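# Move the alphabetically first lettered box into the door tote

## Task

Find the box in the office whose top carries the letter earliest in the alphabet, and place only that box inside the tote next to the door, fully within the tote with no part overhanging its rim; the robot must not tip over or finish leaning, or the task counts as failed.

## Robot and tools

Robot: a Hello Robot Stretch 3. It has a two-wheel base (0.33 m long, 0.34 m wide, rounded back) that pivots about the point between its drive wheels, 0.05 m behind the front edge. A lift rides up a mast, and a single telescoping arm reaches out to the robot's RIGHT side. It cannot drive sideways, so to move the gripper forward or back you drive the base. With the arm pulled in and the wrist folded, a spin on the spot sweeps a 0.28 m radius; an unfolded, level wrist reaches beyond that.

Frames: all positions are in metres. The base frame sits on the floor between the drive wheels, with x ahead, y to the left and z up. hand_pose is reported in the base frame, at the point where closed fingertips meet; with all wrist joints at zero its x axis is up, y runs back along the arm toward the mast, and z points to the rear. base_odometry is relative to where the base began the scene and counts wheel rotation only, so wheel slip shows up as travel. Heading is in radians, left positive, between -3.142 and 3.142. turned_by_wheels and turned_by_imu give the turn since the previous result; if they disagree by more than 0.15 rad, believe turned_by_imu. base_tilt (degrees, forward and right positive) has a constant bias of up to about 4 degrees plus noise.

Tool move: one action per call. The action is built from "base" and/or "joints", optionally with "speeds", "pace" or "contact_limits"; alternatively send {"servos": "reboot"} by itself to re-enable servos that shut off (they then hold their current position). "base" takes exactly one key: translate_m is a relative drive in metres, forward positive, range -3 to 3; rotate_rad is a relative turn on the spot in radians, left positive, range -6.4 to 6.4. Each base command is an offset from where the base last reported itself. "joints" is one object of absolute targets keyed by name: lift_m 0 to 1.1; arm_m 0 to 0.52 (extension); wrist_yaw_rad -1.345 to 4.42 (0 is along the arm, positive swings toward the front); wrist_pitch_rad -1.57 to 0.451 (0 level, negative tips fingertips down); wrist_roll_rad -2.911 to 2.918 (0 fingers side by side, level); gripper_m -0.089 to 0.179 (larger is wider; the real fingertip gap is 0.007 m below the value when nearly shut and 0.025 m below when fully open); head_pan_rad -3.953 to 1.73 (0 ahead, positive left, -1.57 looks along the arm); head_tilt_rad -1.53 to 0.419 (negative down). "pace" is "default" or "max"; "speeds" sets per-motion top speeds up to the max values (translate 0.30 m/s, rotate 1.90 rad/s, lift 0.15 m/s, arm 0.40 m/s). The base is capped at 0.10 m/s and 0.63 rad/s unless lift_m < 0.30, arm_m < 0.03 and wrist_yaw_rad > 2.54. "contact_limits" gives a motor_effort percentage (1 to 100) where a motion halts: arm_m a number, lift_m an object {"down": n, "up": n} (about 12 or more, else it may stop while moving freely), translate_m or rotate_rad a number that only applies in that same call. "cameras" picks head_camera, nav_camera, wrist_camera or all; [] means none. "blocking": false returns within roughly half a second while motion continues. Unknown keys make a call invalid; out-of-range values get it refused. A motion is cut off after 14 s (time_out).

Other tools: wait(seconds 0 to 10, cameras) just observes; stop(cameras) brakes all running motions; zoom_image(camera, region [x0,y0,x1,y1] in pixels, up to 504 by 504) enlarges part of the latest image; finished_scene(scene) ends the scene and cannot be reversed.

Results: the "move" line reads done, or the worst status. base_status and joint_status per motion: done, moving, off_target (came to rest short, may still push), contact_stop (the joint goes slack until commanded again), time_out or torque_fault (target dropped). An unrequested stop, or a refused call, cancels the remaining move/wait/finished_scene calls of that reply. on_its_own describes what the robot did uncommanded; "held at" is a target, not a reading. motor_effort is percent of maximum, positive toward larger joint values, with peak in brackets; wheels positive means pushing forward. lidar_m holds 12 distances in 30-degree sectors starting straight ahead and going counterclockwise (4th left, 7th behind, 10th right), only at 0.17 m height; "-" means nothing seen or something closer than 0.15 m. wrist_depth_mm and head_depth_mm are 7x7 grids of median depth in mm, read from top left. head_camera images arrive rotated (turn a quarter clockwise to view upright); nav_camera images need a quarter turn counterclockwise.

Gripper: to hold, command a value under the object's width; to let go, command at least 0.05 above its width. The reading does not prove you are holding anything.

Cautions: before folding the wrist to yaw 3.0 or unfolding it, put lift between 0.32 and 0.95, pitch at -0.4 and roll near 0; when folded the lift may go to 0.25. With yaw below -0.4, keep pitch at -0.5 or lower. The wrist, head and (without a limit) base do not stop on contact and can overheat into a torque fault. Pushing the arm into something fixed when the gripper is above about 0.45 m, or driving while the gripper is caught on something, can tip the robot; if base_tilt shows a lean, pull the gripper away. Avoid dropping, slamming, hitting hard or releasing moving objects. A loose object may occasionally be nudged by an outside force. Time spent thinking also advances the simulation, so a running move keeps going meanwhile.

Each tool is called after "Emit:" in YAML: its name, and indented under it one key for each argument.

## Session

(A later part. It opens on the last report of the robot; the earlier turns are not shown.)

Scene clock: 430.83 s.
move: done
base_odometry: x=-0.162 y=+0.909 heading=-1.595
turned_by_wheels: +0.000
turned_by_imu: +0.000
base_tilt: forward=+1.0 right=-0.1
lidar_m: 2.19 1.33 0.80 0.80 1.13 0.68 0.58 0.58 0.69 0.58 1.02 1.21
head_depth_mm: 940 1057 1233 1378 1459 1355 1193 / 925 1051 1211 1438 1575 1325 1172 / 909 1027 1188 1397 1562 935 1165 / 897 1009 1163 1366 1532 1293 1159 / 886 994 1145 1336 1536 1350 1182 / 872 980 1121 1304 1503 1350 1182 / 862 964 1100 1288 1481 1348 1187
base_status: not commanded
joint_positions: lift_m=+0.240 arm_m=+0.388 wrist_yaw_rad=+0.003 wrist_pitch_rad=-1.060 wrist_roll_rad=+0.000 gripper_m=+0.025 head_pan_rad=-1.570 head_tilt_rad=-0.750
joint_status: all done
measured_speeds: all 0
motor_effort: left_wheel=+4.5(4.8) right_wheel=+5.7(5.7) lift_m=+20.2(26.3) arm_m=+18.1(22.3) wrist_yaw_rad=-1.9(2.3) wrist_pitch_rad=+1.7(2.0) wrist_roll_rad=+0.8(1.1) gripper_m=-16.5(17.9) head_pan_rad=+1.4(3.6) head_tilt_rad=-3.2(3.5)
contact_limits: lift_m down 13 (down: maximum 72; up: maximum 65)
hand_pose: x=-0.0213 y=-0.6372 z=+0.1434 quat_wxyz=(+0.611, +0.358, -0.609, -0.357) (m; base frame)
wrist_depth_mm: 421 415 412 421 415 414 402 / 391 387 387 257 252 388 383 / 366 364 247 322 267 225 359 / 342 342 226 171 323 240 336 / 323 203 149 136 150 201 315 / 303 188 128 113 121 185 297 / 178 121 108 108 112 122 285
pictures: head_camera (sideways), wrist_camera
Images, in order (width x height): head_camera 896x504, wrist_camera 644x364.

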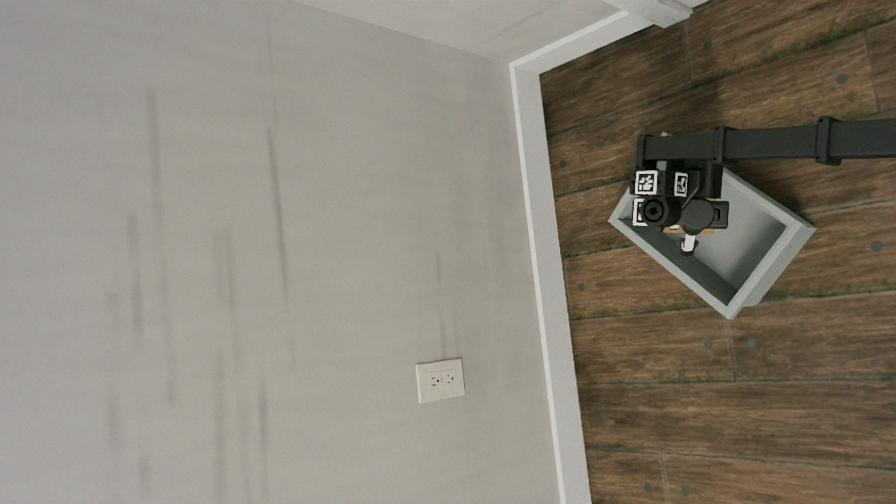

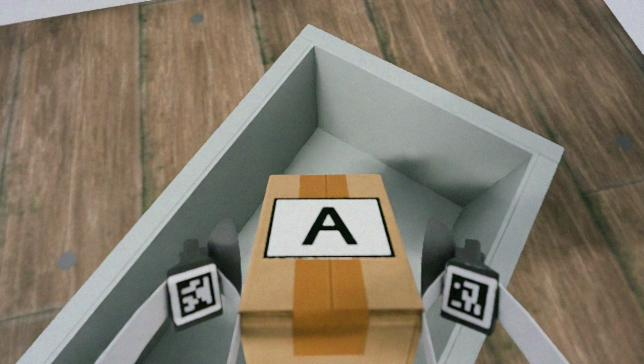

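Emit:
move:
  base: {"translate_m": 0.02}
  cameras: []

Emit:
move:
  joints: {"lift_m": 0.151}
  speeds: {"lift_m": 0.07}
  contact_limits: {"lift_m": {"down": 13}}
  cameras: ["head_camera", "wrist_camera"]

Scene clock: 440.80 s.
move: done
base_odometry: x=-0.162 y=+0.889 heading=-1.595
turned_by_wheels: +0.000
turned_by_imu: +0.001
base_tilt: forward=+1.0 right=-0.1
lidar_m: 2.18 1.34 0.81 0.80 1.16 0.70 0.60 0.60 0.71 0.58 1.01 1.20
head_depth_mm: 930 1062 1225 1398 1497 1344 1185 / 920 1046 1207 1419 1571 1321 1166 / 905 1025 1180 1393 1557 935 1147 / 894 1006 1161 1371 1540 1277 1165 / 882 990 1137 1339 1525 1352 1185 / 868 979 1111 1307 1492 1345 1182 / 858 960 1097 1278 1495 1351 1185
base_status: done
joint_positions: lift_m=+0.240 arm_m=+0.388 wrist_yaw_rad=+0.003 wrist_pitch_rad=-1.060 wrist_roll_rad=+0.000 gripper_m=+0.025 head_pan_rad=-1.570 head_tilt_rad=-0.750
joint_status: not commanded
measured_speeds: all 0
motor_effort: left_wheel=+7.6(9.4) right_wheel=+3.7(10.3) lift_m=+20.0(20.4) arm_m=+7.6(10.6) wrist_yaw_rad=-1.7(2.3) wrist_pitch_rad=+1.5(2.0) wrist_roll_rad=+0.8(1.0) gripper_m=-16.2(18.1) head_pan_rad=+1.0(3.6) head_tilt_rad=-3.8(4.0)
contact_limits: lift_m down 13 (down: maximum 72; up: maximum 65)
hand_pose: x=-0.0213 y=-0.6372 z=+0.1434 quat_wxyz=(+0.611, +0.358, -0.609, -0.357) (m; base frame)
wrist_depth_mm: 419 426 418 421 420 421 411 / 391 383 384 261 248 384 385 / 366 362 362 315 283 229 360 / 344 341 214 171 329 266 330 / 325 319 150 136 150 211 317 / 303 186 128 113 121 182 296 / 292 121 108 108 112 124 285
pictures: none
No camera images: "cameras" was empty.

Scene clock: 442.70 s.
move: done
base_odometry: x=-0.162 y=+0.889 heading=-1.595
turned_by_wheels: +0.000
turned_by_imu: +0.000
base_tilt: forward=+0.9 right=-0.2
lidar_m: 2.18 1.35 0.81 0.79 1.16 0.70 0.60 0.60 0.71 1.01 1.02 1.20
head_depth_mm: 931 1066 1227 1401 1494 1348 1188 / 920 1040 1204 1433 1558 1327 1162 / 906 1023 1186 1393 1557 993 1134 / 893 1009 1162 1365 1534 1298 1166 / 881 990 1133 1339 1514 1348 1182 / 866 972 1120 1299 1497 1351 1180 / 856 959 1099 1277 1492 1346 1182
base_status: not commanded
joint_positions: lift_m=+0.151 arm_m=+0.388 wrist_yaw_rad=+0.003 wrist_pitch_rad=-1.060 wrist_roll_rad=+0.000 gripper_m=+0.025 head_pan_rad=-1.570 head_tilt_rad=-0.750
joint_status: all done
measured_speeds: all 0
motor_effort: left_wheel=+7.6(7.8) right_wheel=+4.0(4.2) lift_m=+20.5(22.0) arm_m=+3.2(8.0) wrist_yaw_rad=-2.0(2.3) wrist_pitch_rad=+1.7(2.2) wrist_roll_rad=+0.9(1.0) gripper_m=-17.5(17.9) head_pan_rad=+0.7(3.1) head_tilt_rad=-4.5(4.9)
contact_limits: lift_m down 13 (down: maximum 72; up: maximum 65)
hand_pose: x=-0.0213 y=-0.6372 z=+0.0544 quat_wxyz=(+0.611, +0.358, -0.609, -0.357) (m; base frame)
wrist_depth_mm: 300 297 141 206 199 167 144 / 276 128 151 249 234 191 163 / 260 122 175 252 253 224 180 / 113 130 191 171 237 235 158 / 118 152 150 136 151 211 136 / 131 153 128 113 121 147 126 / 145 122 111 108 112 121 107
pictures: head_camera (sideways), wrist_camera
Images, in order (width x height): head_camera 896x504, wrist_camera 644x364.

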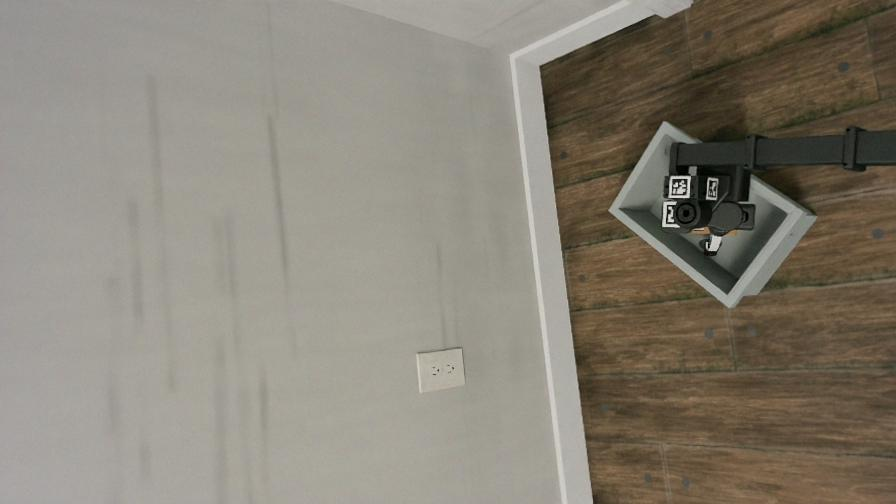

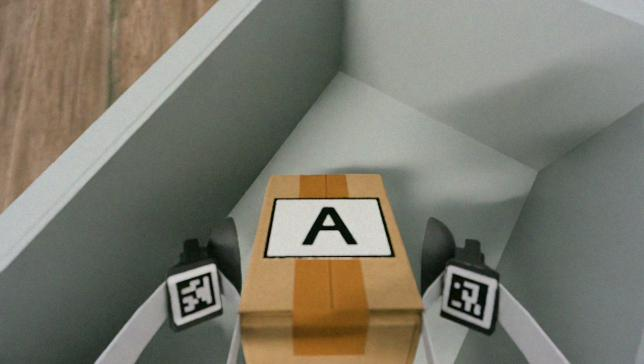

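Emit:
move:
  joints: {"lift_m": 0.132}
  speeds: {"lift_m": 0.04}
  contact_limits: {"lift_m": {"down": 13}}
  cameras: ["wrist_camera"]

Scene clock: 450.97 s.
move: done
base_odometry: x=-0.162 y=+0.889 heading=-1.595
turned_by_wheels: +0.000
turned_by_imu: +0.001
base_tilt: forward=+1.1 right=-0.1
lidar_m: 2.18 1.35 0.81 0.80 1.16 0.70 0.60 0.60 0.71 1.02 1.02 1.20
head_depth_mm: 936 1064 1225 1400 1491 1355 1187 / 918 1043 1207 1434 1563 1325 1184 / 906 1027 1183 1393 1563 1004 1125 / 893 1008 1158 1359 1524 1298 1162 / 879 990 1133 1332 1521 1349 1184 / 867 974 1119 1304 1497 1343 1190 / 855 965 1099 1273 1500 1344 1188
base_status: not commanded
joint_positions: lift_m=+0.132 arm_m=+0.388 wrist_yaw_rad=+0.003 wrist_pitch_rad=-1.060 wrist_roll_rad=+0.000 gripper_m=+0.025 head_pan_rad=-1.570 head_tilt_rad=-0.750
joint_status: all done
measured_speeds: all 0
motor_effort: left_wheel=+7.5(7.6) right_wheel=+3.8(4.4) lift_m=+18.9(21.3) arm_m=-7.1(7.1) wrist_yaw_rad=-2.2(2.4) wrist_pitch_rad=+1.7(2.0) wrist_roll_rad=+1.0(1.0) gripper_m=-15.9(18.1) head_pan_rad=+1.1(2.9) head_tilt_rad=-4.7(5.2)
contact_limits: lift_m down 13 (down: maximum 72; up: maximum 65)
hand_pose: x=-0.0213 y=-0.6372 z=+0.0354 quat_wxyz=(+0.611, +0.358, -0.609, -0.357) (m; base frame)
wrist_depth_mm: 274 110 133 205 198 166 145 / 257 112 152 241 232 191 162 / - 119 175 232 231 224 179 / 107 130 191 164 217 216 159 / 118 151 150 132 149 201 137 / 131 154 128 112 120 146 126 / 145 122 111 109 117 124 107
pictures: wrist_camera
Images, in order (width x height): wrist_camera 644x364.

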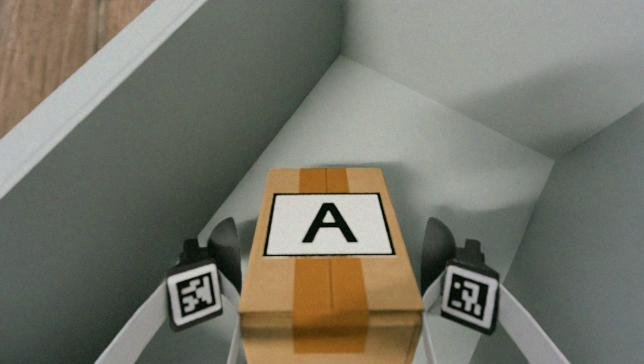

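Emit:
move:
  joints: {"gripper_m": 0.12}
  cameras: ["wrist_camera"]

Emit:
move:
  joints: {"lift_m": 0.35}
  pace: "max"
  cameras: ["head_camera", "wrist_camera"]

Scene clock: 455.97 s.
move: done
base_odometry: x=-0.162 y=+0.889 heading=-1.595
turned_by_wheels: +0.000
turned_by_imu: +0.001
base_tilt: forward=+1.0 right=-0.2
lidar_m: 2.19 1.35 0.81 0.79 1.16 0.70 0.60 0.60 0.71 1.01 1.02 1.20
head_depth_mm: 935 1063 1230 1396 1492 1349 1186 / 919 1043 1209 1421 1561 1326 1186 / 903 1025 1178 1391 1557 1003 1127 / 893 1005 1154 1366 1520 1270 1171 / 882 992 1132 1332 1519 1352 1182 / 870 979 1116 1304 1497 1340 1181 / 857 965 1102 1283 1495 1357 1181
base_status: not commanded
joint_positions: lift_m=+0.132 arm_m=+0.388 wrist_yaw_rad=+0.003 wrist_pitch_rad=-1.060 wrist_roll_rad=+0.000 gripper_m=+0.120 head_pan_rad=-1.570 head_tilt_rad=-0.750
joint_status: all done
measured_speeds: all 0
motor_effort: left_wheel=+7.4(7.7) right_wheel=+4.0(4.2) lift_m=+20.6(20.6) arm_m=-18.8(18.8) wrist_yaw_rad=-1.7(2.5) wrist_pitch_rad=+1.8(1.9) wrist_roll_rad=+0.7(1.1) gripper_m=-0.9(91.0) head_pan_rad=+1.2(2.9) head_tilt_rad=-3.1(4.9)
contact_limits: lift_m down 13 (down: maximum 72; up: maximum 65)
hand_pose: x=-0.0213 y=-0.6372 z=+0.0354 quat_wxyz=(+0.611, +0.358, -0.609, -0.357) (m; base frame)
wrist_depth_mm: 273 110 133 205 198 167 144 / 257 112 151 242 231 193 162 / - 119 174 232 230 223 179 / 107 130 199 217 217 217 158 / 118 151 203 153 200 194 136 / 131 124 188 145 146 125 126 / - 181 184 137 140 143 98
pictures: wrist_camera
Images, in order (width x height): wrist_camera 644x364.

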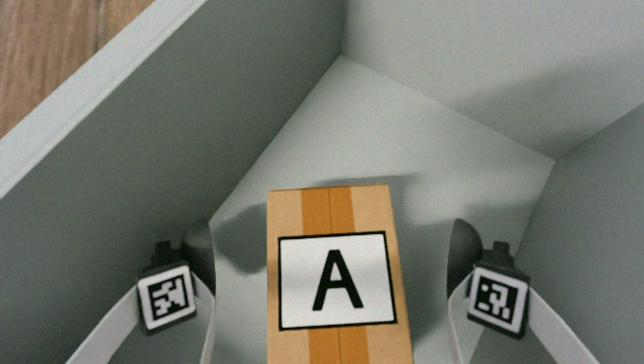

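Scene clock: 458.20 s.
move: done
base_odometry: x=-0.162 y=+0.889 heading=-1.595
turned_by_wheels: +0.000
turned_by_imu: +0.000
base_tilt: forward=+0.9 right=-0.1
lidar_m: 2.18 1.35 0.81 0.80 1.16 0.70 0.60 0.60 0.71 1.01 1.02 1.20
head_depth_mm: 931 1056 1226 1402 1490 1347 1188 / 921 1038 1203 1428 1569 1300 682 / 908 1024 1181 1403 1556 1272 1166 / 892 1011 1162 1358 1531 1272 1167 / 880 991 1135 1331 1518 1347 1183 / 868 977 1117 1301 1487 1344 1189 / 854 960 1097 1282 1483 1352 1185
base_status: not commanded
joint_positions: lift_m=+0.350 arm_m=+0.388 wrist_yaw_rad=+0.003 wrist_pitch_rad=-1.060 wrist_roll_rad=+0.000 gripper_m=+0.120 head_pan_rad=-1.570 head_tilt_rad=-0.750
joint_status: all done
measured_speeds: all 0
motor_effort: left_wheel=+7.5(7.7) right_wheel=+4.1(4.2) lift_m=+31.2(34.1) arm_m=-19.0(22.4) wrist_yaw_rad=-2.1(2.4) wrist_pitch_rad=+1.6(2.1) wrist_roll_rad=+0.6(1.1) gripper_m=+0.8(1.3) head_pan_rad=+0.8(3.1) head_tilt_rad=-3.5(5.5)
hand_pose: x=-0.0213 y=-0.6372 z=+0.2534 quat_wxyz=(+0.611, +0.358, -0.609, -0.357) (m; base frame)
wrist_depth_mm: 442 457 510 532 549 574 471 / 516 515 528 519 524 512 481 / 494 494 500 413 495 490 479 / 468 459 462 439 376 452 450 / 445 435 331 421 419 421 429 / 416 123 323 366 410 124 406 / 398 127 384 377 345 376 383
pictures: head_camera (sideways), wrist_camera
Images, in order (width x height): head_camera 896x504, wrist_camera 644x364.

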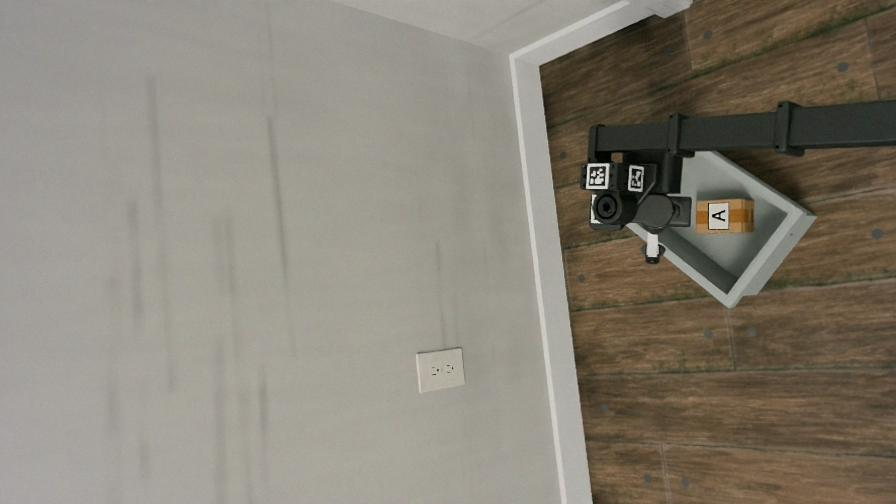

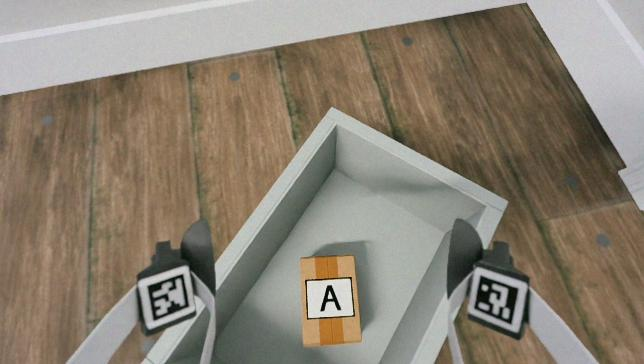

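Box A lies flat inside the tote, free of the gripper.

Emit:
finished_scene:
  scene: 3
  done: true

The scene is finished: the task was done.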